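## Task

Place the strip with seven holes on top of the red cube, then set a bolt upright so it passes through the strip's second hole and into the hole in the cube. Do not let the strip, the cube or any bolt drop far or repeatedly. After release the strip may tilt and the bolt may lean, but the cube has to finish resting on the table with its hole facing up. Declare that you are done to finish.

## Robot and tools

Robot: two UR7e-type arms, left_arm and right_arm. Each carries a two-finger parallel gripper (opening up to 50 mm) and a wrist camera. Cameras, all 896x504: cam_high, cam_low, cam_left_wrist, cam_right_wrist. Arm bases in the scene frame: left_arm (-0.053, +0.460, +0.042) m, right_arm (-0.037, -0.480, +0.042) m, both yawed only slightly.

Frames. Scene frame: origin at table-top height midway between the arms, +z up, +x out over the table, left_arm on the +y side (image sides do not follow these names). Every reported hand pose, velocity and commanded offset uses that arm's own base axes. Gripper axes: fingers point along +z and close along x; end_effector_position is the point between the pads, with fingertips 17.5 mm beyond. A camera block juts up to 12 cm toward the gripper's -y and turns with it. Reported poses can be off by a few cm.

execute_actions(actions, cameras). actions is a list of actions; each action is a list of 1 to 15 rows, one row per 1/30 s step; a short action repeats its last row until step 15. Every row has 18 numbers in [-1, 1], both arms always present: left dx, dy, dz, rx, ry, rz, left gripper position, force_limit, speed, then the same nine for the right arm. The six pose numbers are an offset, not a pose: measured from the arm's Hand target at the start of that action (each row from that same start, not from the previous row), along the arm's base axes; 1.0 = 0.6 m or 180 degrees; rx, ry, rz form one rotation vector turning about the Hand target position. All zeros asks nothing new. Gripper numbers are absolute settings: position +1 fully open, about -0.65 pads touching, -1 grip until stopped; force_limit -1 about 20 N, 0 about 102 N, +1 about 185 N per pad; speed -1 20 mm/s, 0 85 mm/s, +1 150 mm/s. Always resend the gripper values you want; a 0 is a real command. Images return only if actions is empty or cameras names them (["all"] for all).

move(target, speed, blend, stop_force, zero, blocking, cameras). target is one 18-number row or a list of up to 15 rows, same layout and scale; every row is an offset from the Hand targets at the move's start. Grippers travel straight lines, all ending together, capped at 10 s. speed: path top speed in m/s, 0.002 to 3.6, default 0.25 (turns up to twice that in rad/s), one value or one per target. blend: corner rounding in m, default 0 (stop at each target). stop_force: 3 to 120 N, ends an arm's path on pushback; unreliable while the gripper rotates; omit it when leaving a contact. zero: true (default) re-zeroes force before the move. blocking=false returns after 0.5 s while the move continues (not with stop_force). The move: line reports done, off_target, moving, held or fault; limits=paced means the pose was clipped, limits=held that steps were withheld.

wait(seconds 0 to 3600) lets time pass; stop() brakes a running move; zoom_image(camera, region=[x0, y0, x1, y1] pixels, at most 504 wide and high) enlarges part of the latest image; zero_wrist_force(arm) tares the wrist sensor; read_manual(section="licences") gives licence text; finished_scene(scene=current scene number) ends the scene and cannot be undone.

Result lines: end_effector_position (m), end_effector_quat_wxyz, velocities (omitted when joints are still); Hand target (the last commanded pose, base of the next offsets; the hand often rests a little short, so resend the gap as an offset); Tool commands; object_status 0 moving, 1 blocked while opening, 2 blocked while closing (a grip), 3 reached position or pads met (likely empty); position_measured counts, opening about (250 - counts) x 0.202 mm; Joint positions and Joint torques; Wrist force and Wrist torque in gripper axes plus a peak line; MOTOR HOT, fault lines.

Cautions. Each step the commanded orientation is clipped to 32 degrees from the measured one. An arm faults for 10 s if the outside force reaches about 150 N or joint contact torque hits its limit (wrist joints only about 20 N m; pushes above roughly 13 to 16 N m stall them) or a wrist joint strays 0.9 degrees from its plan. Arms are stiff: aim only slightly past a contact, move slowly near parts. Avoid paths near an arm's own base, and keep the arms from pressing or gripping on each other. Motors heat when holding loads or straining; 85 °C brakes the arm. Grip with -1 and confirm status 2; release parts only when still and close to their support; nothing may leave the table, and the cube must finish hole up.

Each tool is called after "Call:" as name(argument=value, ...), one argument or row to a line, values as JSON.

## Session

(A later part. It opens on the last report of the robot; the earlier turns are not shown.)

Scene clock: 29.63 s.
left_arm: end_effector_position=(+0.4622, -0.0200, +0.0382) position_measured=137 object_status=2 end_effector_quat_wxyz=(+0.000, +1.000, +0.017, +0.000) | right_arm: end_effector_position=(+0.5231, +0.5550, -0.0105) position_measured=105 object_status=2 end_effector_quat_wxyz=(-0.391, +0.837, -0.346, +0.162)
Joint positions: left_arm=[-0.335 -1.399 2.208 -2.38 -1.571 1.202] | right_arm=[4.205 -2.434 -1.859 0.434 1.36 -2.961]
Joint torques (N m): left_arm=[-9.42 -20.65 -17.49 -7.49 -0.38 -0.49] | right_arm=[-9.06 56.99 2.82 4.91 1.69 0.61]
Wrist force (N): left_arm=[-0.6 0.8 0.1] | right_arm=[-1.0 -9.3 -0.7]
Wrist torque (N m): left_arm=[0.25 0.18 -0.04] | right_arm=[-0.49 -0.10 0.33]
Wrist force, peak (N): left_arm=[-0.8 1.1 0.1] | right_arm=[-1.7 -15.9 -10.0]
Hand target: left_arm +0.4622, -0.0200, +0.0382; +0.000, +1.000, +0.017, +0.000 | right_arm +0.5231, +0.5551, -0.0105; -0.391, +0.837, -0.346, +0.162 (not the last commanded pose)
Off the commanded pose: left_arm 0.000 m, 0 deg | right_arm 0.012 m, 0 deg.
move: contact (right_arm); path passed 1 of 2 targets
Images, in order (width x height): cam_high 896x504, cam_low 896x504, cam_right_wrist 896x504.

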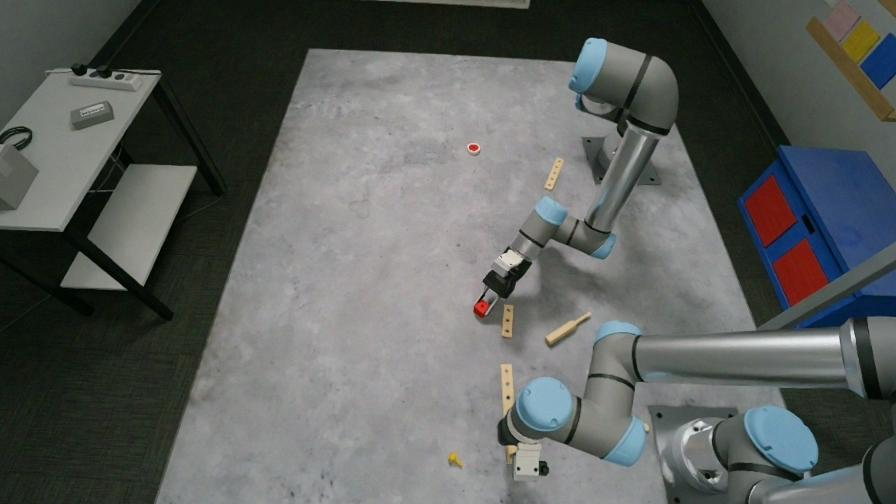

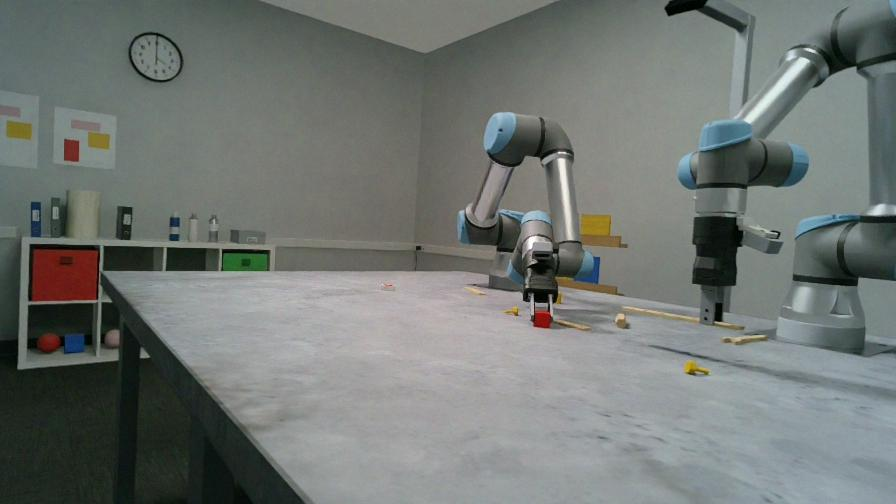

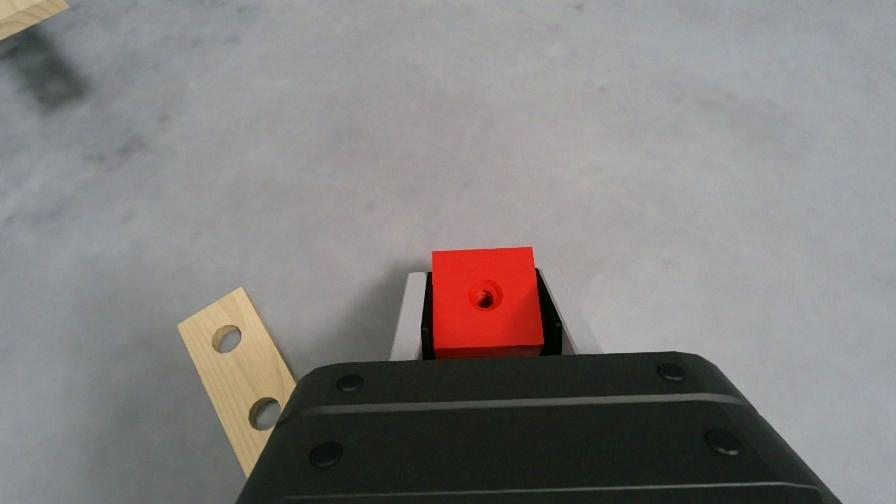

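Call:
execute_actions(
  actions=[
    [[0,0,0,0,0,0,-1,-0.6,-0.5,0,0,0,0,0,0,0.6,-0.4,-0.8]],
    [[0,0,0,0,0,0,-1,-0.6,-0.5,0,0,0,0,0,0,0.6,-0.4,-0.8]],
  ],
)

Call:
move(
  target=[0,0,0,0,0,0,-1,-0.6,-0.5,-0.0542,-0.0542,0.0643,0,0,0,0.6,-0.4,-0.8],
  speed=0.2,
  cameras=["cam_right_wrist","cam_low","cam_high"],
)

Call:
zoom_image(
  camera="cam_low",
  region=[480, 270, 570, 345],
)

Call:
zoom_image(
  camera="cam_high",
  region=[430, 200, 590, 340],
)

Scene clock: 33.00 s.
left_arm: end_effector_position=(+0.4622, -0.0200, +0.0382) position_measured=137 object_status=2 end_effector_quat_wxyz=(+0.000, +1.000, +0.017, +0.000) | right_arm: end_effector_position=(+0.5231, +0.5550, -0.0105) position_measured=63 object_status=3 end_effector_quat_wxyz=(-0.391, +0.837, -0.346, +0.162)
Joint positions: left_arm=[-0.335 -1.399 2.208 -2.38 -1.571 1.202] | right_arm=[4.205 -2.434 -1.859 0.434 1.36 -2.961]
Joint torques (N m): left_arm=[-8.48 -21.04 -17.6 -7.31 -1.28 -0.59] | right_arm=[-7.8 57.11 18.8 5.04 0.01 1.01]
Wrist force (N): left_arm=[-0.6 1.0 0.0] | right_arm=[-1.0 -2.2 3.6]
Wrist torque (N m): left_arm=[0.30 0.16 -0.04] | right_arm=[-0.51 -0.11 0.42]
Wrist force, peak (N): left_arm=[-0.9 1.0 0.4] | right_arm=[-0.9 -9.5 -0.4]
Hand target: left_arm +0.4622, -0.0200, +0.0382; +0.000, +1.000, +0.017, +0.000 | right_arm +0.5231, +0.5551, -0.0105; -0.391, +0.837, -0.346, +0.162
Off the commanded pose: left_arm 0.000 m, 0 deg | right_arm 0.000 m, 0 deg.

Scene clock: 33.80 s.
left_arm: end_effector_position=(+0.4622, -0.0200, +0.0382) position_measured=137 object_status=2 end_effector_quat_wxyz=(+0.000, +1.000, +0.017, +0.000) | right_arm: end_effector_position=(+0.4906, +0.5226, +0.0281) position_measured=63 object_status=3 end_effector_quat_wxyz=(-0.391, +0.837, -0.346, +0.162)
Joint positions: left_arm=[-0.335 -1.399 2.208 -2.38 -1.571 1.202] | right_arm=[4.23 -2.296 -2.015 0.449 1.341 -2.944]
Joint torques (N m): left_arm=[-9.52 -20.35 -18.23 -7.21 -1.46 -0.4] | right_arm=[-9.59 56.67 6.55 1.67 1.68 -0.51]
Wrist force (N): left_arm=[-0.5 1.0 0.5] | right_arm=[-0.9 -2.3 3.6]
Wrist torque (N m): left_arm=[0.29 0.16 -0.04] | right_arm=[-0.53 -0.12 0.28]
Wrist force, peak (N): left_arm=[-0.6 1.1 0.2] | right_arm=[-0.6 -2.2 6.3]
Hand target: left_arm +0.4622, -0.0200, +0.0382; +0.000, +1.000, +0.017, +0.000 | right_arm +0.4906, +0.5225, +0.0281; -0.391, +0.837, -0.346, +0.162
Off the commanded pose: left_arm 0.000 m, 0 deg | right_arm 0.000 m, 0 deg.
move: done
Images, in order (width x height): cam_high 896x504, cam_low 896x504, cam_right_wrist 896x504.

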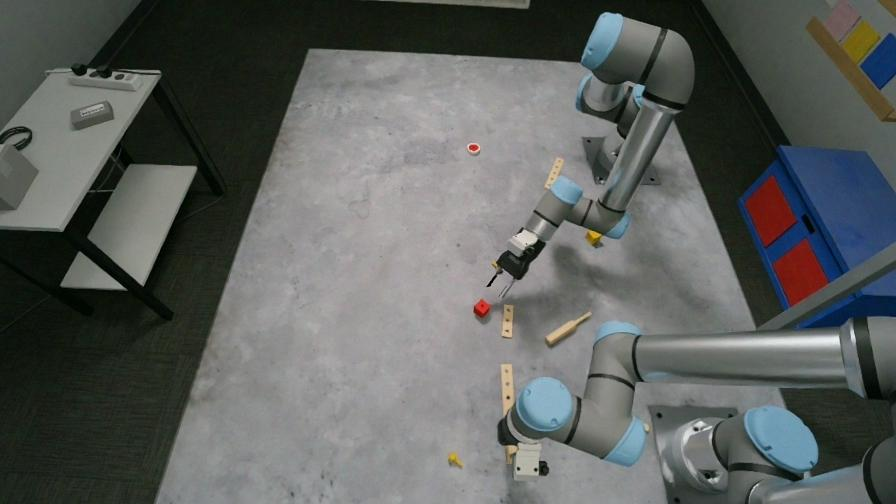

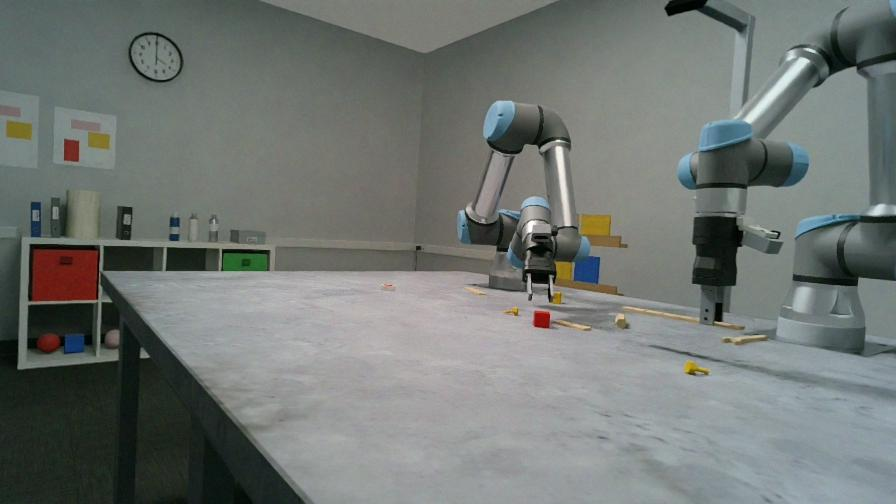

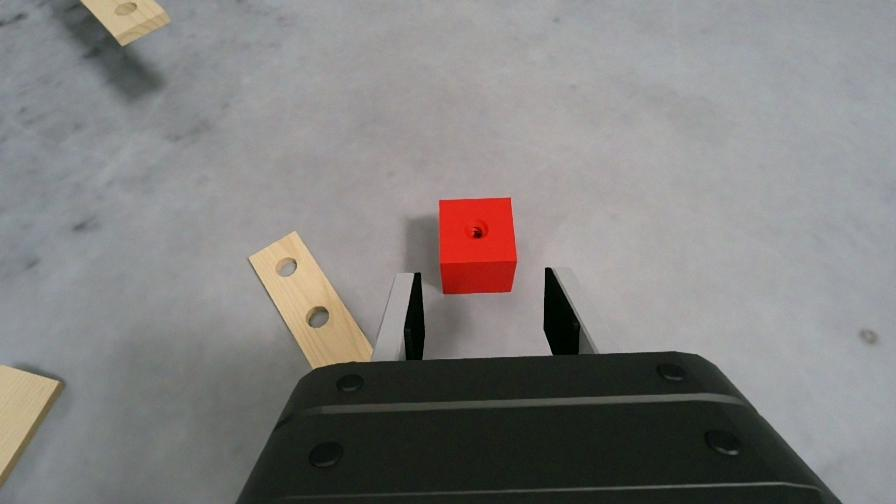

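Scaled by 5.600 from the camera's image (finer frame: 1280x720).

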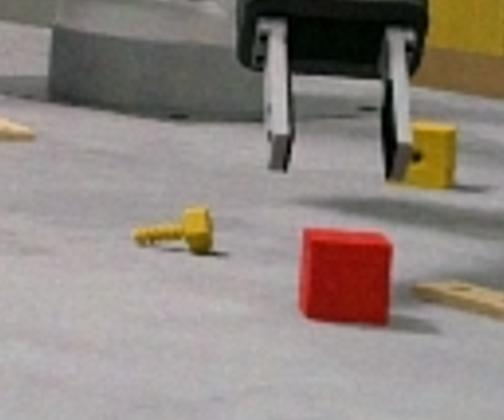

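Scaled by 3.150 from the camera's image (finer frame: 1280x720).

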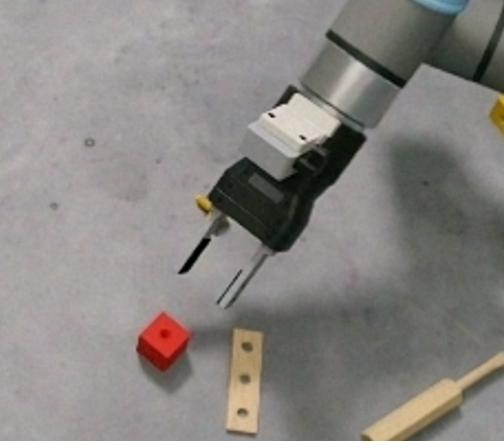

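Call:
move(
  target=[
    [0,0,0,0,0,0,-1,-0.6,-0.5,-0.0343,-0.0542,0.1698,0,0,0,0.6,-0.4,-0.8],
    [0,0,0,0,0,0,-1,-0.6,-0.5,-0.0855,-0.0927,0.0508,-0.4462,0.0383,0.3761,0.6,-0.4,-0.8],
  ],
  speed=[0.3,0.5],
  blend=[0.02,0],
  cameras=["cam_right_wrist"],
)

Call:
zoom_image(
  camera="cam_right_wrist",
  region=[380, 170, 580, 370],
)

Scene clock: 38.03 s.
left_arm: end_effector_position=(+0.4622, -0.0200, +0.0382) position_measured=137 object_status=2 end_effector_quat_wxyz=(+0.000, +1.000, +0.017, +0.000) | right_arm: end_effector_position=(+0.4393, +0.4670, +0.0586) position_measured=63 object_status=3 end_effector_quat_wxyz=(+0.206, +0.931, +0.295, +0.065)
Joint positions: left_arm=[-0.335 -1.399 2.208 -2.38 -1.571 1.202] | right_arm=[4.317 -2.134 -1.556 -1.266 1.206 -4.106]
Joint torques (N m): left_arm=[-9.18 -20.73 -17.05 -7.14 -2.39 -0.6] | right_arm=[-7.34 57.64 18.64 1.35 -0.61 -0.64]
Wrist force (N): left_arm=[-0.8 0.7 0.2] | right_arm=[-2.2 -5.2 1.0]
Wrist torque (N m): left_arm=[0.25 0.20 -0.04] | right_arm=[-1.51 0.06 0.45]
Wrist force, peak (N): left_arm=[-0.8 1.1 -0.1] | right_arm=[-2.5 -6.3 1.0]
Hand target: left_arm +0.4622, -0.0200, +0.0382; +0.000, +1.000, +0.017, +0.000 | right_arm +0.4393, +0.4669, +0.0586; +0.206, +0.931, +0.295, +0.065
Off the commanded pose: left_arm 0.000 m, 0 deg | right_arm 0.000 m, 0 deg.
move: done

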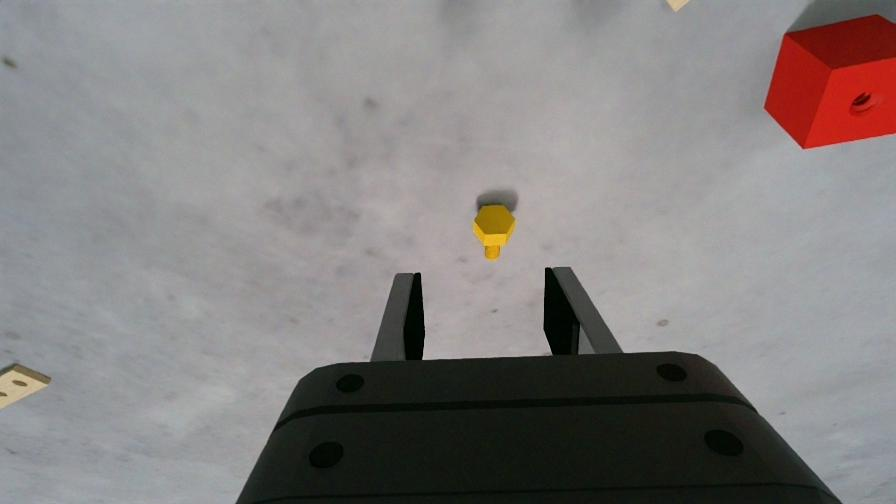

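Scaled by 2.520 from the camera's image (finer frame: 1280x720).

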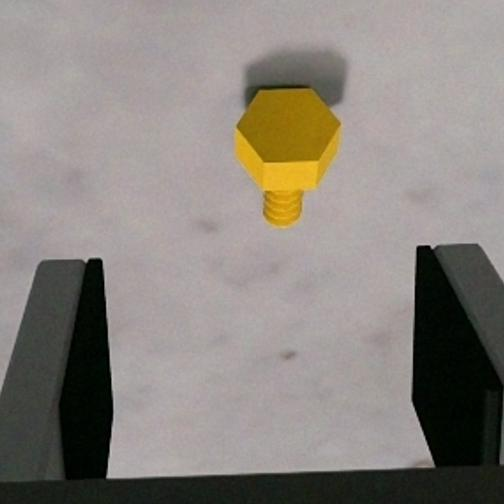

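Call:
move(
  target=[
    [0,0,0,0,0,0,-1,-0.6,-0.5,0.0363,-0.0272,-0.0977,0,0,0,0.6,-0.4,-0.8],
    [0,0,0,0,0,0,-1,-0.6,-0.5,0.0445,-0.0387,-0.1278,0,0,0,0.6,-0.4,-0.8],
    [0,0,0,0,0,0,-1,-0.6,-0.5,0.0445,-0.0387,-0.1377,0,0,0,0.6,-0.4,-0.8],
  ],
  speed=[0.2,0.03,0.01],
  stop_force=5,
  cameras=["cam_right_wrist"],
)

Call:
zoom_image(
  camera="cam_right_wrist",
  region=[380, 220, 580, 370],
)

Scene clock: 42.23 s.
left_arm: end_effector_position=(+0.4622, -0.0200, +0.0382) position_measured=137 object_status=2 end_effector_quat_wxyz=(+0.000, +1.000, +0.017, +0.000) | right_arm: end_effector_position=(+0.4661, +0.4436, -0.0184) position_measured=63 object_status=3 end_effector_quat_wxyz=(+0.206, +0.931, +0.295, +0.065)
Joint positions: left_arm=[-0.335 -1.399 2.208 -2.38 -1.571 1.202] | right_arm=[4.265 -2.236 -1.623 -1.077 1.194 -4.16]
Joint torques (N m): left_arm=[-9.7 -20.97 -17.32 -6.94 -2.39 -0.6] | right_arm=[6.2 62.17 33.3 1.42 1.63 0.86]
Wrist force (N): left_arm=[-0.7 0.9 0.1] | right_arm=[-2.0 -4.0 -1.0]
Wrist torque (N m): left_arm=[0.27 0.19 -0.04] | right_arm=[-1.49 0.07 0.51]
Wrist force, peak (N): left_arm=[-0.7 1.3 0.1] | right_arm=[-6.7 1.2 -16.2]
Hand target: left_arm +0.4622, -0.0200, +0.0382; +0.000, +1.000, +0.017, +0.000 | right_arm +0.4661, +0.4436, -0.0184; +0.206, +0.931, +0.295, +0.065 (not the last commanded pose)
Off the commanded pose: left_arm 0.000 m, 0 deg | right_arm 0.006 m, 0 deg.
move: contact (right_arm); path passed 2 of 3 targets

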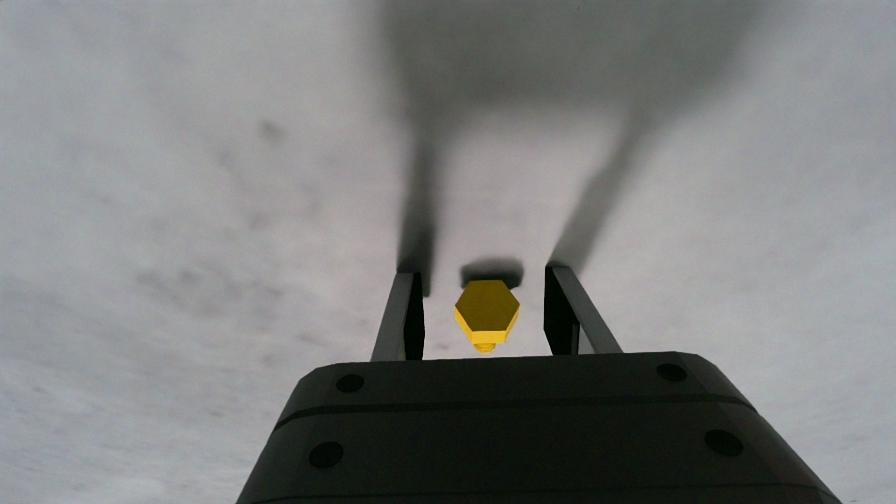

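Scaled by 2.520 from the camera's image (finer frame: 1280x720).

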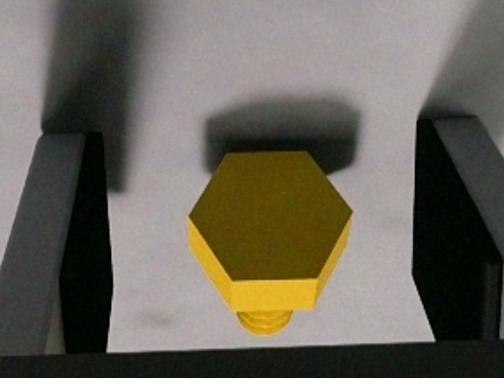

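Call:
execute_actions(
  actions=[
    [[0,0,0,0,0,0,-1,-0.6,-0.5,0.0018,0.0012,0.001,0,0,0,0.6,-0.4,-0.8]],
    [[0,0,0,0,0,0,-1,-0.6,-0.5,0,0,0,0,0,0,-1,-0.5,-0.8]],
    [[0,0,0,0,0,0,-1,-0.6,-0.5,0,0,0,0,0,0,-1,-0.5,-0.8]],
  ],
  cameras=["cam_right_wrist"],
)

Call:
zoom_image(
  camera="cam_right_wrist",
  region=[430, 270, 550, 360],
)

Scene clock: 44.40 s.
left_arm: end_effector_position=(+0.4622, -0.0200, +0.0382) position_measured=137 object_status=2 end_effector_quat_wxyz=(+0.000, +1.000, +0.017, +0.000) | right_arm: end_effector_position=(+0.4671, +0.4443, -0.0178) position_measured=164 object_status=2 end_effector_quat_wxyz=(+0.206, +0.931, +0.295, +0.065)
Joint positions: left_arm=[-0.335 -1.399 2.208 -2.38 -1.571 1.202] | right_arm=[4.264 -2.238 -1.619 -1.079 1.194 -4.161]
Joint torques (N m): left_arm=[-9.12 -20.92 -18.18 -6.91 -2.32 -0.61] | right_arm=[-9.45 43.46 14.76 5.47 -3.21 0.84]
Wrist force (N): left_arm=[-0.5 0.8 -0.3] | right_arm=[-2.4 -5.5 0.7]
Wrist torque (N m): left_arm=[0.26 0.16 -0.04] | right_arm=[-1.53 0.01 0.48]
Wrist force, peak (N): left_arm=[-0.6 1.2 0.2] | right_arm=[-2.5 -5.8 0.7]
Hand target: left_arm +0.4622, -0.0200, +0.0382; +0.000, +1.000, +0.017, +0.000 | right_arm +0.4671, +0.4443, -0.0178; +0.206, +0.931, +0.295, +0.065
Off the commanded pose: left_arm 0.000 m, 0 deg | right_arm 0.000 m, 0 deg.

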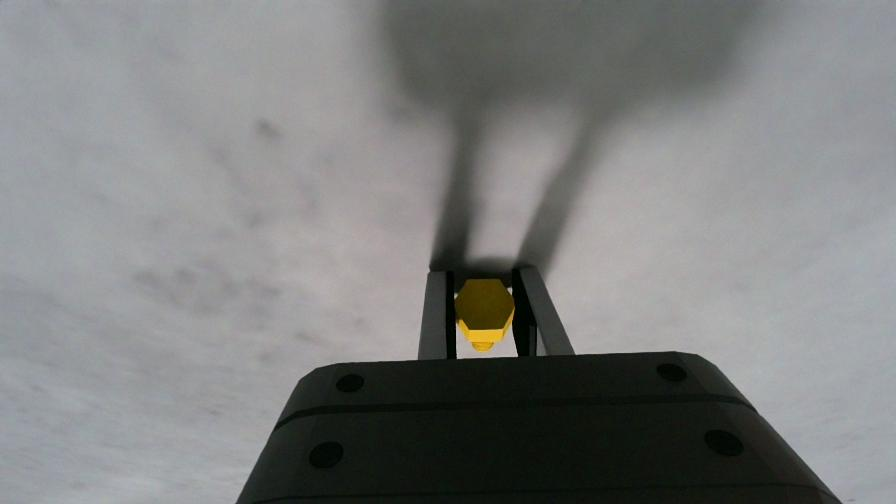

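Scaled by 4.200 from the camera's image (finer frame: 1280x720).

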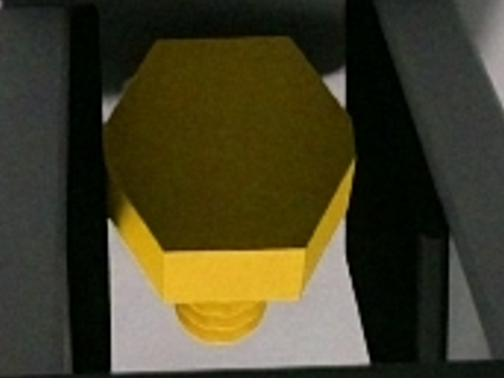

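Call:
move(
  target=[
    [0,0,0,0,0,0,-1,-0.6,-0.5,0,0,0.2,0,0,0,-1,-0.5,-0.8],
    [0,0,0.103,0,0,0,-1,-0.6,-0.5,-0.0335,0.0578,0.2297,0.4654,-0.04,-0.3697,-1,-0.5,-0.8],
    [0.2463,-0.5167,0.103,0,0,0,-1,-0.6,-0.5,-0.0335,0.0578,0.2297,0.4654,-0.04,-0.3697,-1,-0.5,-0.8],
  ],
  speed=[0.3,0.5,0.5],
  blend=[0.03,0,0],
  cameras=["cam_left_wrist","cam_right_wrist","cam_high"],
)

Call:
zoom_image(
  camera="cam_left_wrist",
  region=[200, 180, 400, 330],
)

Call:
zoom_image(
  camera="cam_right_wrist",
  region=[400, 120, 560, 360],
)

Scene clock: 50.60 s.
left_arm: end_effector_position=(+0.6100, -0.3300, +0.1001) position_measured=137 object_status=2 end_effector_quat_wxyz=(+0.000, +1.000, +0.017, +0.000) end_effector_velocity=(+0.002, -0.002, +0.000) end_effector_angular_velocity=(-0.002, -0.002, -0.002) | right_arm: end_effector_position=(+0.4470, +0.4790, +0.1200) position_measured=164 object_status=2 end_effector_quat_wxyz=(-0.415, +0.826, -0.342, +0.172)
Joint positions: left_arm=[-0.689 -1.014 1.446 -2.003 -1.571 0.849] | right_arm=[4.28 -2.022 -2.214 0.424 1.291 -2.926]
Joint velocities: left_arm=[-0.001 0.005 -0.006 -0.001 0 0.001] | right_arm=[within noise]
Joint torques (N m): left_arm=[-4.53 -47.98 -37.67 -5.47 -2.33 -0.56] | right_arm=[-9.3 35.45 27.52 6.81 -2.79 -0.64]
Wrist force (N): left_arm=[-0.5 0.8 0.2] | right_arm=[-0.6 -2.2 3.6]
Wrist torque (N m): left_arm=[0.25 0.16 -0.04] | right_arm=[-0.48 -0.15 0.31]
Wrist force, peak (N): left_arm=[0.0 5.8 0.3] | right_arm=[-2.2 -7.3 4.2]
Hand target: left_arm +0.6100, -0.3300, +0.1000; +0.000, +1.000, +0.017, +0.000 | right_arm +0.4470, +0.4790, +0.1200; -0.415, +0.826, -0.342, +0.172
Off the commanded pose: left_arm 0.000 m, 0 deg | right_arm 0.000 m, 0 deg.
move: done
Images, in order (width x height): cam_high 896x504, cam_left_wrist 896x504, cam_right_wrist 896x504.

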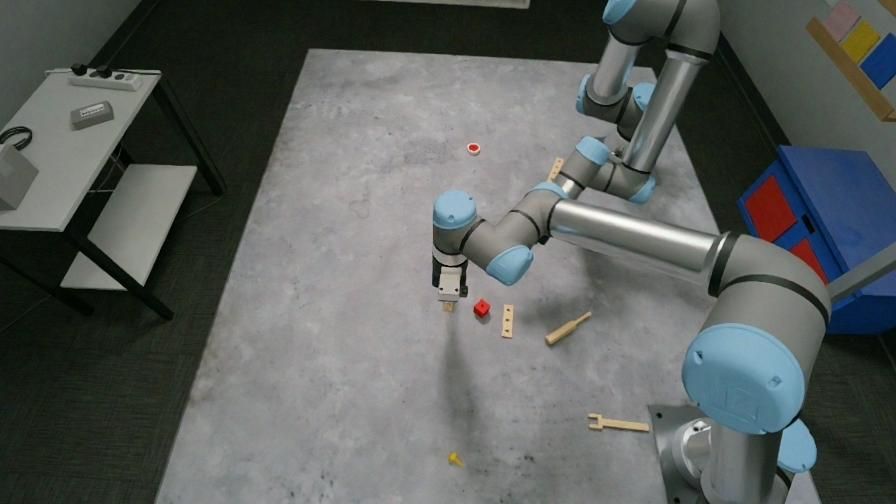

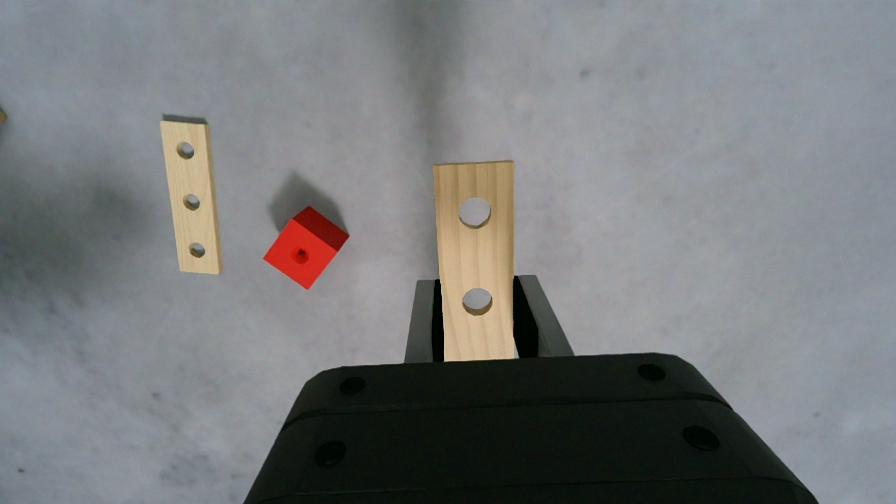

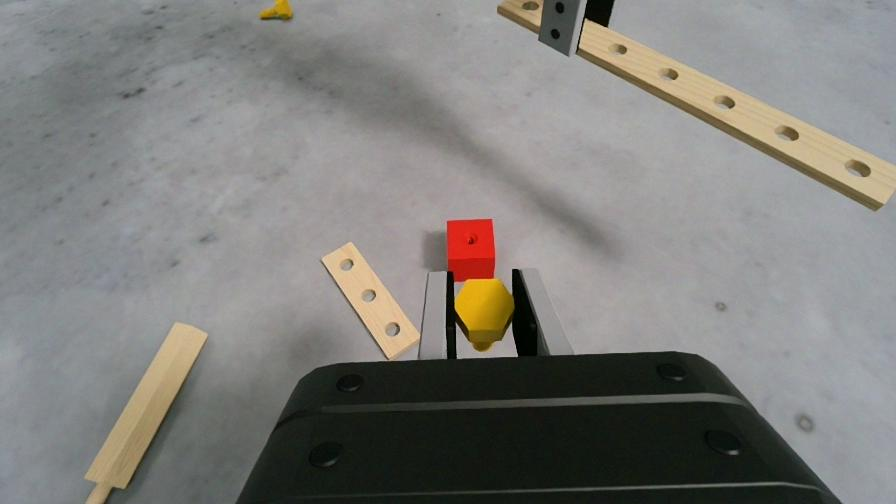

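Scaled by 2.520 from the camera's image (finer frame: 1280x720).

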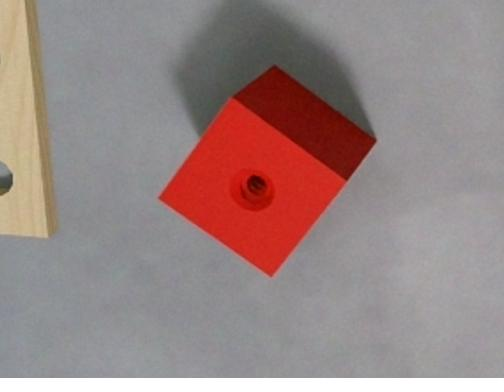

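Scaled by 2.100 from the camera's image (finer frame: 1280x720).

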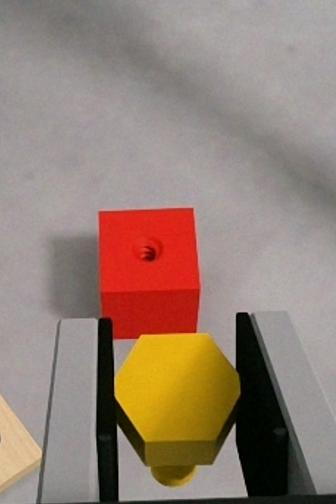

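Call:
move(
  target=[
    [-0.1593,0.1692,0,0,0,0,-1,-0.6,-0.5,0,0,0,0,0,0,-1,-0.5,-0.8],
    [-0.1593,0.1692,-0.1467,0,0,0,-1,-0.6,-0.5,0,0,0,0,0,0,-1,-0.5,-0.8],
  ],
  speed=[0.3,0.15],
  blend=[0.01,0],
  cameras=["cam_right_wrist"],
)

Call:
zoom_image(
  camera="cam_right_wrist",
  region=[420, 180, 540, 270],
)

Scene clock: 53.23 s.
left_arm: end_effector_position=(+0.5144, -0.2285, +0.0120) position_measured=137 object_status=2 end_effector_quat_wxyz=(+0.000, +1.000, +0.017, +0.000) | right_arm: end_effector_position=(+0.4470, +0.4790, +0.1200) position_measured=164 object_status=2 end_effector_quat_wxyz=(-0.415, +0.826, -0.342, +0.172)
Joint positions: left_arm=[-0.657 -1.153 1.948 -2.365 -1.571 0.881] | right_arm=[4.28 -2.022 -2.214 0.424 1.291 -2.926]
Joint torques (N m): left_arm=[-4.34 -36.33 -25.7 -5.37 2.32 -0.06] | right_arm=[-9.08 32.59 27.69 5.33 -2.36 -0.55]
Wrist force (N): left_arm=[-0.4 0.7 0.0] | right_arm=[-0.7 -2.1 3.6]
Wrist torque (N m): left_arm=[0.24 0.14 -0.11] | right_arm=[-0.47 -0.12 0.30]
Wrist force, peak (N): left_arm=[1.5 4.4 0.0] | right_arm=[-0.9 -2.3 3.7]
Hand target: left_arm +0.5144, -0.2285, +0.0120; +0.000, +1.000, +0.017, +0.000 | right_arm +0.4470, +0.4790, +0.1200; -0.415, +0.826, -0.342, +0.172
Off the commanded pose: left_arm 0.000 m, 0 deg | right_arm 0.000 m, 0 deg.
move: done

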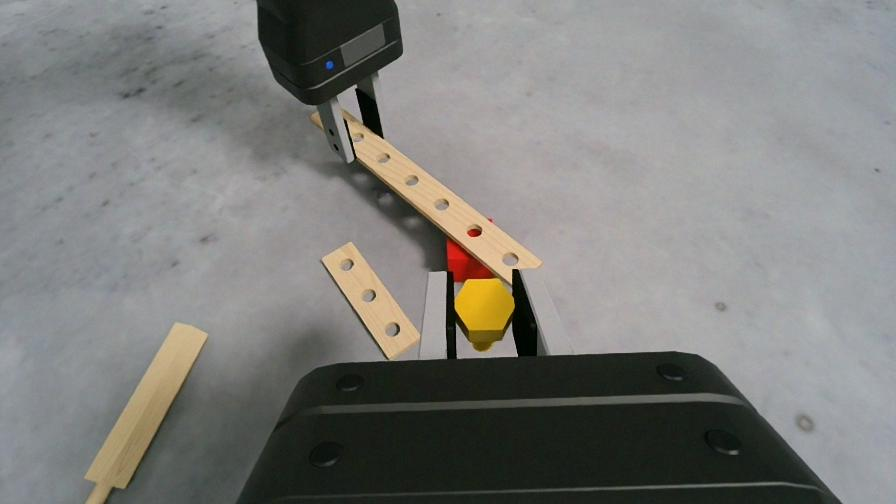

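Scaled by 4.200 from the camera's image (finer frame: 1280x720).

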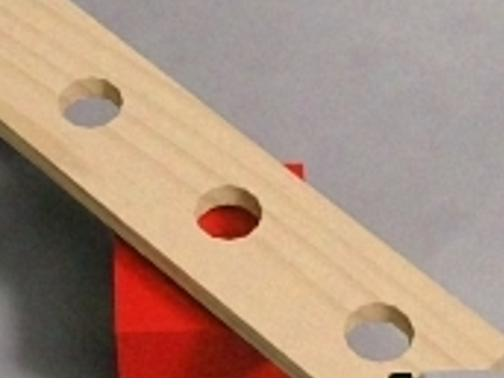

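Call:
move(
  target=[
    [-0.0034,0.0024,0,0,0,0,-1,-0.6,-0.5,0,0,0,0,0,0,-1,-0.5,-0.8],
    [-0.0034,0.0024,-0.018,0,0,0,-1,-0.6,-0.5,0,0,0,0,0,0,-1,-0.5,-0.8],
  ],
  speed=[0.03,0.012],
  stop_force=4,
  cameras=["cam_right_wrist"],
)

Call:
zoom_image(
  camera="cam_right_wrist",
  region=[430, 200, 510, 260],
)

Scene clock: 56.43 s.
left_arm: end_effector_position=(+0.5124, -0.2271, +0.0012) position_measured=137 object_status=2 end_effector_quat_wxyz=(+0.000, +1.000, +0.017, +0.000) | right_arm: end_effector_position=(+0.4470, +0.4790, +0.1200) position_measured=164 object_status=2 end_effector_quat_wxyz=(-0.415, +0.826, -0.342, +0.172)
Joint positions: left_arm=[-0.657 -1.138 1.962 -2.396 -1.571 0.88] | right_arm=[4.28 -2.022 -2.214 0.424 1.291 -2.926]
Joint torques (N m): left_arm=[-10.54 -53.2 -29.06 -0.38 1.8 -1.88] | right_arm=[-8.83 32.23 27.05 3.61 -1.73 -0.61]
Wrist force (N): left_arm=[-0.5 0.7 -3.5] | right_arm=[-0.9 -2.1 3.5]
Wrist torque (N m): left_arm=[-0.12 0.16 -0.11] | right_arm=[-0.48 -0.10 0.30]
Wrist force, peak (N): left_arm=[-0.7 0.7 -3.9] | right_arm=[-0.8 -2.2 3.9]
Hand target: left_arm +0.5124, -0.2271, +0.0012; +0.000, +1.000, +0.017, +0.000 | right_arm +0.4470, +0.4790, +0.1200; -0.415, +0.826, -0.342, +0.172
Off the commanded pose: left_arm 0.000 m, 0 deg | right_arm 0.000 m, 0 deg.
move: done

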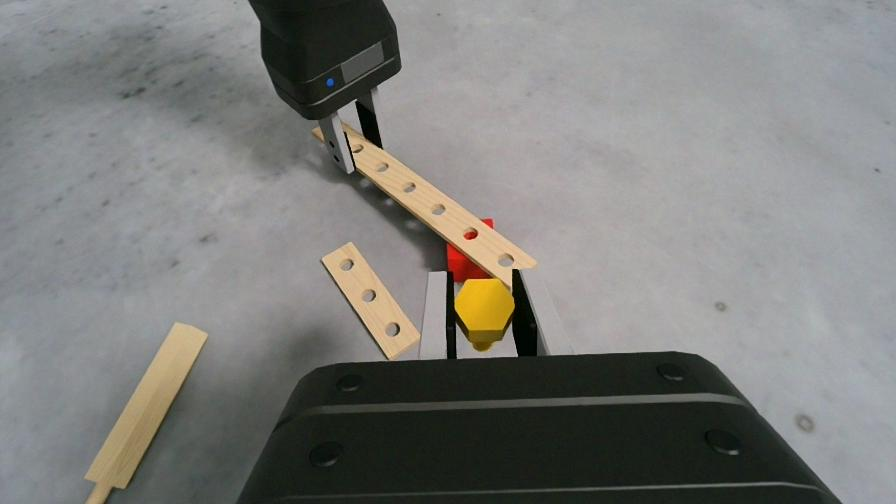

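Scaled by 6.300 from the camera's image (finer frame: 1280x720).

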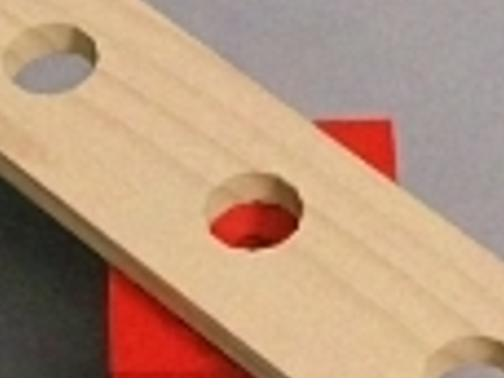

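Call:
move(
  target=[
    [0,0,0,0,0,0,-1,-0.6,-0.5,0.11,0.11,-0.07,0,0,0,-1,-0.5,-0.8],
    [0,0,0,0,0,0,-1,-0.6,-0.5,0.1268,0.1268,-0.13,0,0,0,-1,-0.5,-0.8],
  ],
  speed=[0.25,0.1],
  blend=[0.01,0],
  cameras=["cam_right_wrist"],
)

Call:
zoom_image(
  camera="cam_right_wrist",
  region=[430, 270, 550, 360],
)

Scene clock: 58.53 s.
left_arm: end_effector_position=(+0.5124, -0.2271, +0.0012) position_measured=137 object_status=2 end_effector_quat_wxyz=(+0.000, +1.000, +0.017, +0.000) | right_arm: end_effector_position=(+0.5232, +0.5551, +0.0421) position_measured=164 object_status=2 end_effector_quat_wxyz=(-0.415, +0.826, -0.342, +0.172)
Joint positions: left_arm=[-0.657 -1.138 1.962 -2.396 -1.571 0.88] | right_arm=[4.21 -2.346 -1.889 0.434 1.346 -2.97]
Joint torques (N m): left_arm=[-8.93 -53.3 -29.12 -0.34 1.36 -1.76] | right_arm=[5.86 45.44 11.28 2.13 -2.06 0.82]
Wrist force (N): left_arm=[-0.4 0.6 -3.7] | right_arm=[-1.1 -2.2 3.6]
Wrist torque (N m): left_arm=[-0.13 0.13 -0.11] | right_arm=[-0.47 -0.11 0.41]
Wrist force, peak (N): left_arm=[-0.5 0.6 -4.1] | right_arm=[-0.9 -3.9 5.9]
Hand target: left_arm +0.5124, -0.2271, +0.0012; +0.000, +1.000, +0.017, +0.000 | right_arm +0.5231, +0.5551, +0.0420; -0.415, +0.826, -0.342, +0.172
Off the commanded pose: left_arm 0.000 m, 0 deg | right_arm 0.000 m, 0 deg.
move: done

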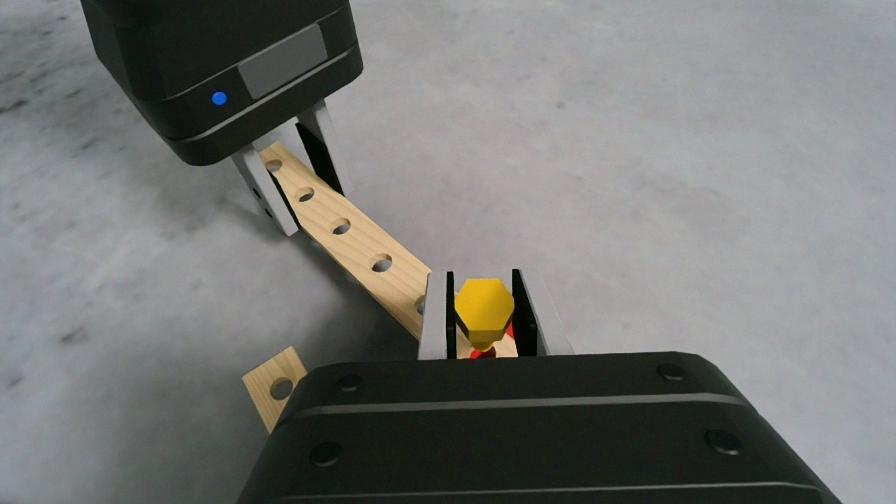

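Scaled by 4.200 from the camera's image (finer frame: 1280x720).

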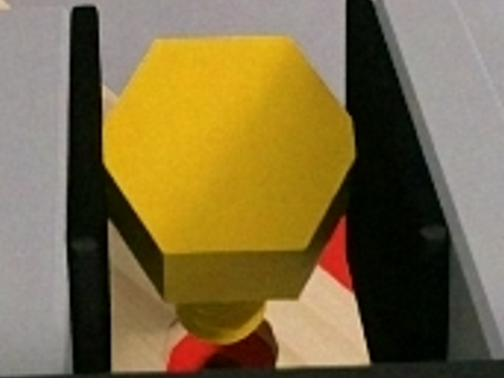

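Call:
move(
  target=[0,0,0,0,0,0,-1,-0.6,-0.5,0.0006,-0.0006,-0.0133,0,0,0,-1,-0.5,-0.8],
  speed=0.03,
  stop_force=8,
  cameras=["cam_right_wrist"],
)

Call:
zoom_image(
  camera="cam_right_wrist",
  region=[430, 270, 550, 360],
)

Scene clock: 60.67 s.
left_arm: end_effector_position=(+0.5124, -0.2271, +0.0012) position_measured=137 object_status=2 end_effector_quat_wxyz=(+0.000, +1.000, +0.017, +0.000) | right_arm: end_effector_position=(+0.5235, +0.5548, +0.0341) position_measured=164 object_status=2 end_effector_quat_wxyz=(-0.415, +0.826, -0.342, +0.172)
Joint positions: left_arm=[-0.657 -1.138 1.962 -2.396 -1.571 0.88] | right_arm=[4.209 -2.363 -1.886 0.449 1.346 -2.971]
Joint torques (N m): left_arm=[-8.67 -53.33 -29.24 -0.37 1.11 -1.88] | right_arm=[-8.97 61.37 13.13 1.79 0.43 -0.48]
Wrist force (N): left_arm=[-0.4 0.4 -3.4] | right_arm=[-0.8 -1.6 3.2]
Wrist torque (N m): left_arm=[-0.12 0.19 -0.15] | right_arm=[-0.45 -0.17 0.42]
Wrist force, peak (N): left_arm=[-0.4 0.9 -3.9] | right_arm=[-1.0 -2.3 3.9]
Hand target: left_arm +0.5124, -0.2271, +0.0012; +0.000, +1.000, +0.017, +0.000 | right_arm +0.5235, +0.5547, +0.0340; -0.415, +0.826, -0.342, +0.172
Off the commanded pose: left_arm 0.000 m, 0 deg | right_arm 0.000 m, 0 deg.
move: done

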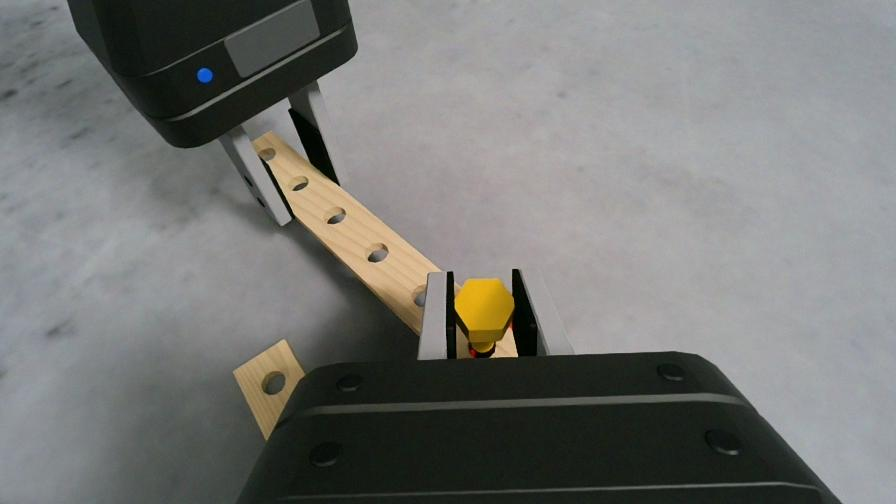

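Scaled by 4.200 from the camera's image (finer frame: 1280x720).

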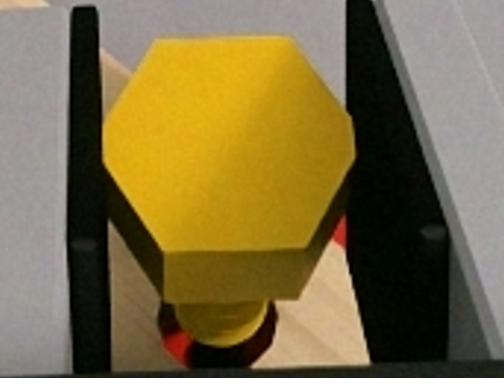

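Call:
move(
  target=[
    [0,0,0,0,0,0,-1,-0.6,-0.5,-0.0005,-0.0005,0,0,0,0,-1,-0.5,-0.8],
    [0,0,0,0,0,0,-1,-0.6,-0.5,-0.0005,-0.0005,-0.03,0,0,0,-1,-0.5,-0.8],
  ],
  speed=0.012,
  stop_force=8,
  cameras=["cam_right_wrist","cam_low"],
)

Call:
zoom_image(
  camera="cam_right_wrist",
  region=[430, 270, 550, 360],
)

Call:
zoom_image(
  camera="cam_low",
  region=[510, 280, 600, 355],
)

Scene clock: 63.23 s.
left_arm: end_effector_position=(+0.5124, -0.2271, +0.0012) position_measured=137 object_status=2 end_effector_quat_wxyz=(+0.000, +1.000, +0.017, +0.000) | right_arm: end_effector_position=(+0.5232, +0.5544, +0.0263) position_measured=164 object_status=2 end_effector_quat_wxyz=(-0.415, +0.826, -0.342, +0.172)
Joint positions: left_arm=[-0.657 -1.138 1.962 -2.396 -1.571 0.88] | right_arm=[4.209 -2.38 -1.885 0.464 1.346 -2.971]
Joint torques (N m): left_arm=[-6.63 -53.4 -29.66 -0.6 0.67 -1.71] | right_arm=[5.41 56.84 5.93 3.88 0.18 0.8]
Wrist force (N): left_arm=[-0.2 -0.3 -3.6] | right_arm=[-0.7 -6.4 -0.9]
Wrist torque (N m): left_arm=[-0.13 0.14 -0.13] | right_arm=[-0.52 -0.15 0.42]
Wrist force, peak (N): left_arm=[-0.9 0.9 -3.7] | right_arm=[-0.4 -12.0 -5.4]
Hand target: left_arm +0.5124, -0.2271, +0.0012; +0.000, +1.000, +0.017, +0.000 | right_arm +0.5232, +0.5544, +0.0264; -0.415, +0.826, -0.342, +0.172 (not the last commanded pose)
Off the commanded pose: left_arm 0.000 m, 0 deg | right_arm 0.010 m, 0 deg.
move: contact (right_arm); path passed 1 of 2 targets
Images, in order (width x height): cam_low 896x504, cam_right_wrist 896x504.

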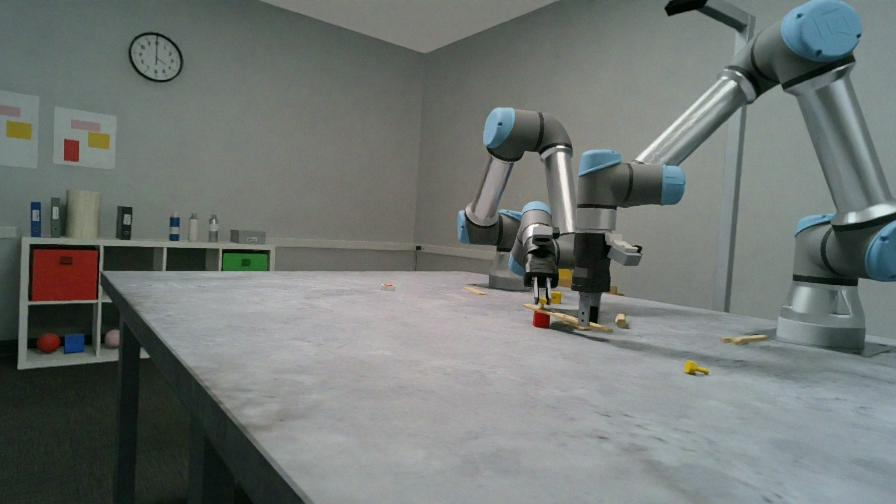

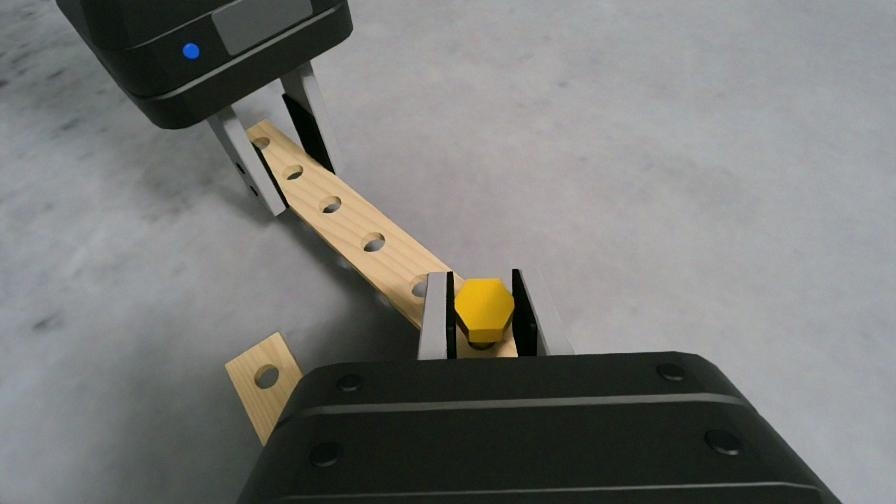

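Scaled by 4.200 from the camera's image (finer frame: 1280x720).

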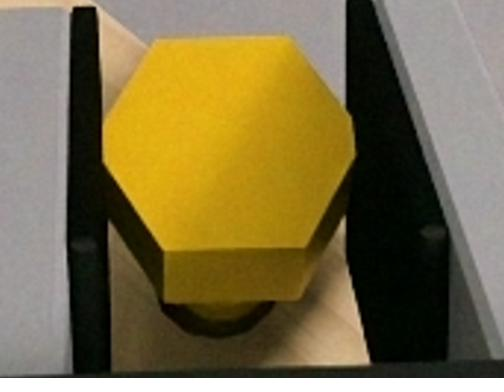

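Scaled by 5.600 from the camera's image (finer frame: 1280x720).

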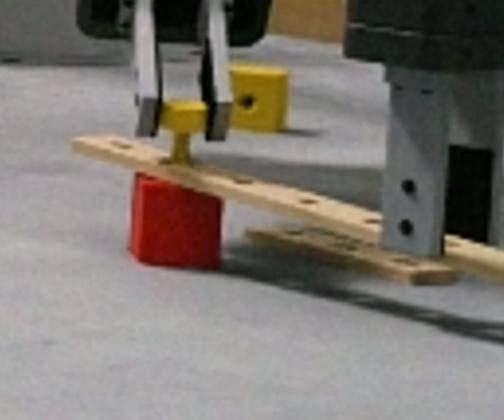

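Call:
move(
  target=[
    [0,0.0013,-0.0103,-0.0206,-0.0007,0,-1,-0.6,-0.5,0,0,0,0,0,0,-1,-0.5,-0.8],
    [0,0.002,-0.0208,-0.0411,-0.0014,0,-1,-0.6,-0.5,0,0,0,0,0,0,-1,-0.5,-0.8],
  ],
  speed=0.03,
  cameras=["cam_low"],
)

Call:
zoom_image(
  camera="cam_low",
  region=[510, 280, 630, 355],
)

Scene clock: 66.93 s.
left_arm: end_effector_position=(+0.5124, -0.2258, -0.0114) position_measured=137 object_status=2 end_effector_quat_wxyz=(+0.065, +0.998, +0.017, +0.001) end_effector_velocity=(-0.001, +0.001, +0.000) end_effector_angular_velocity=(+0.007, +0.003, +0.000) | right_arm: end_effector_position=(+0.5232, +0.5545, +0.0263) position_measured=164 object_status=2 end_effector_quat_wxyz=(-0.415, +0.826, -0.342, +0.172)
Joint positions: left_arm=[-0.606 -1.118 2.016 -2.547 -1.675 0.927] | right_arm=[4.209 -2.38 -1.885 0.464 1.346 -2.971]
Joint velocities: left_arm=[-0.001 -0.001 0 0.007 0.004 -0.001] | right_arm=[within noise]
Joint torques (N m): left_arm=[-9.07 -42.81 -27.64 -0.16 2.8 -1.2] | right_arm=[-1.8 56.98 5.72 5.32 1.8 0.05]
Wrist force (N): left_arm=[-0.2 1.9 -3.8] | right_arm=[-0.7 -6.4 -0.3]
Wrist torque (N m): left_arm=[-0.18 0.11 -0.11] | right_arm=[-0.50 -0.13 0.40]
Wrist force, peak (N): left_arm=[-0.5 1.8 -3.8] | right_arm=[-0.3 -6.8 -1.0]
Hand target: left_arm +0.5124, -0.2259, -0.0113; +0.065, +0.998, +0.017, +0.001 | right_arm +0.5232, +0.5544, +0.0264; -0.415, +0.826, -0.342, +0.172
Off the commanded pose: left_arm 0.000 m, 0 deg | right_arm 0.000 m, 0 deg.
move: done

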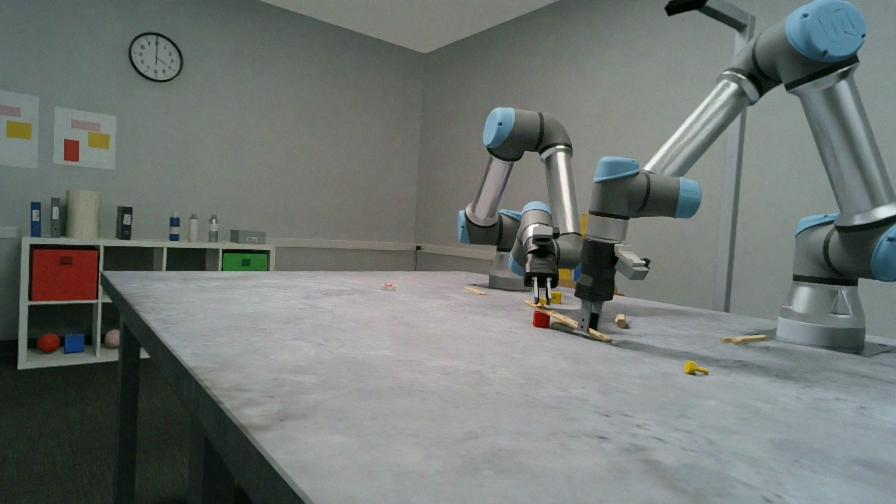

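Scaled by 4.200 from the camera's image (finer frame: 1280x720).

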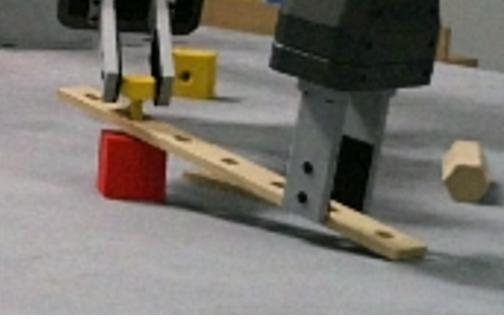

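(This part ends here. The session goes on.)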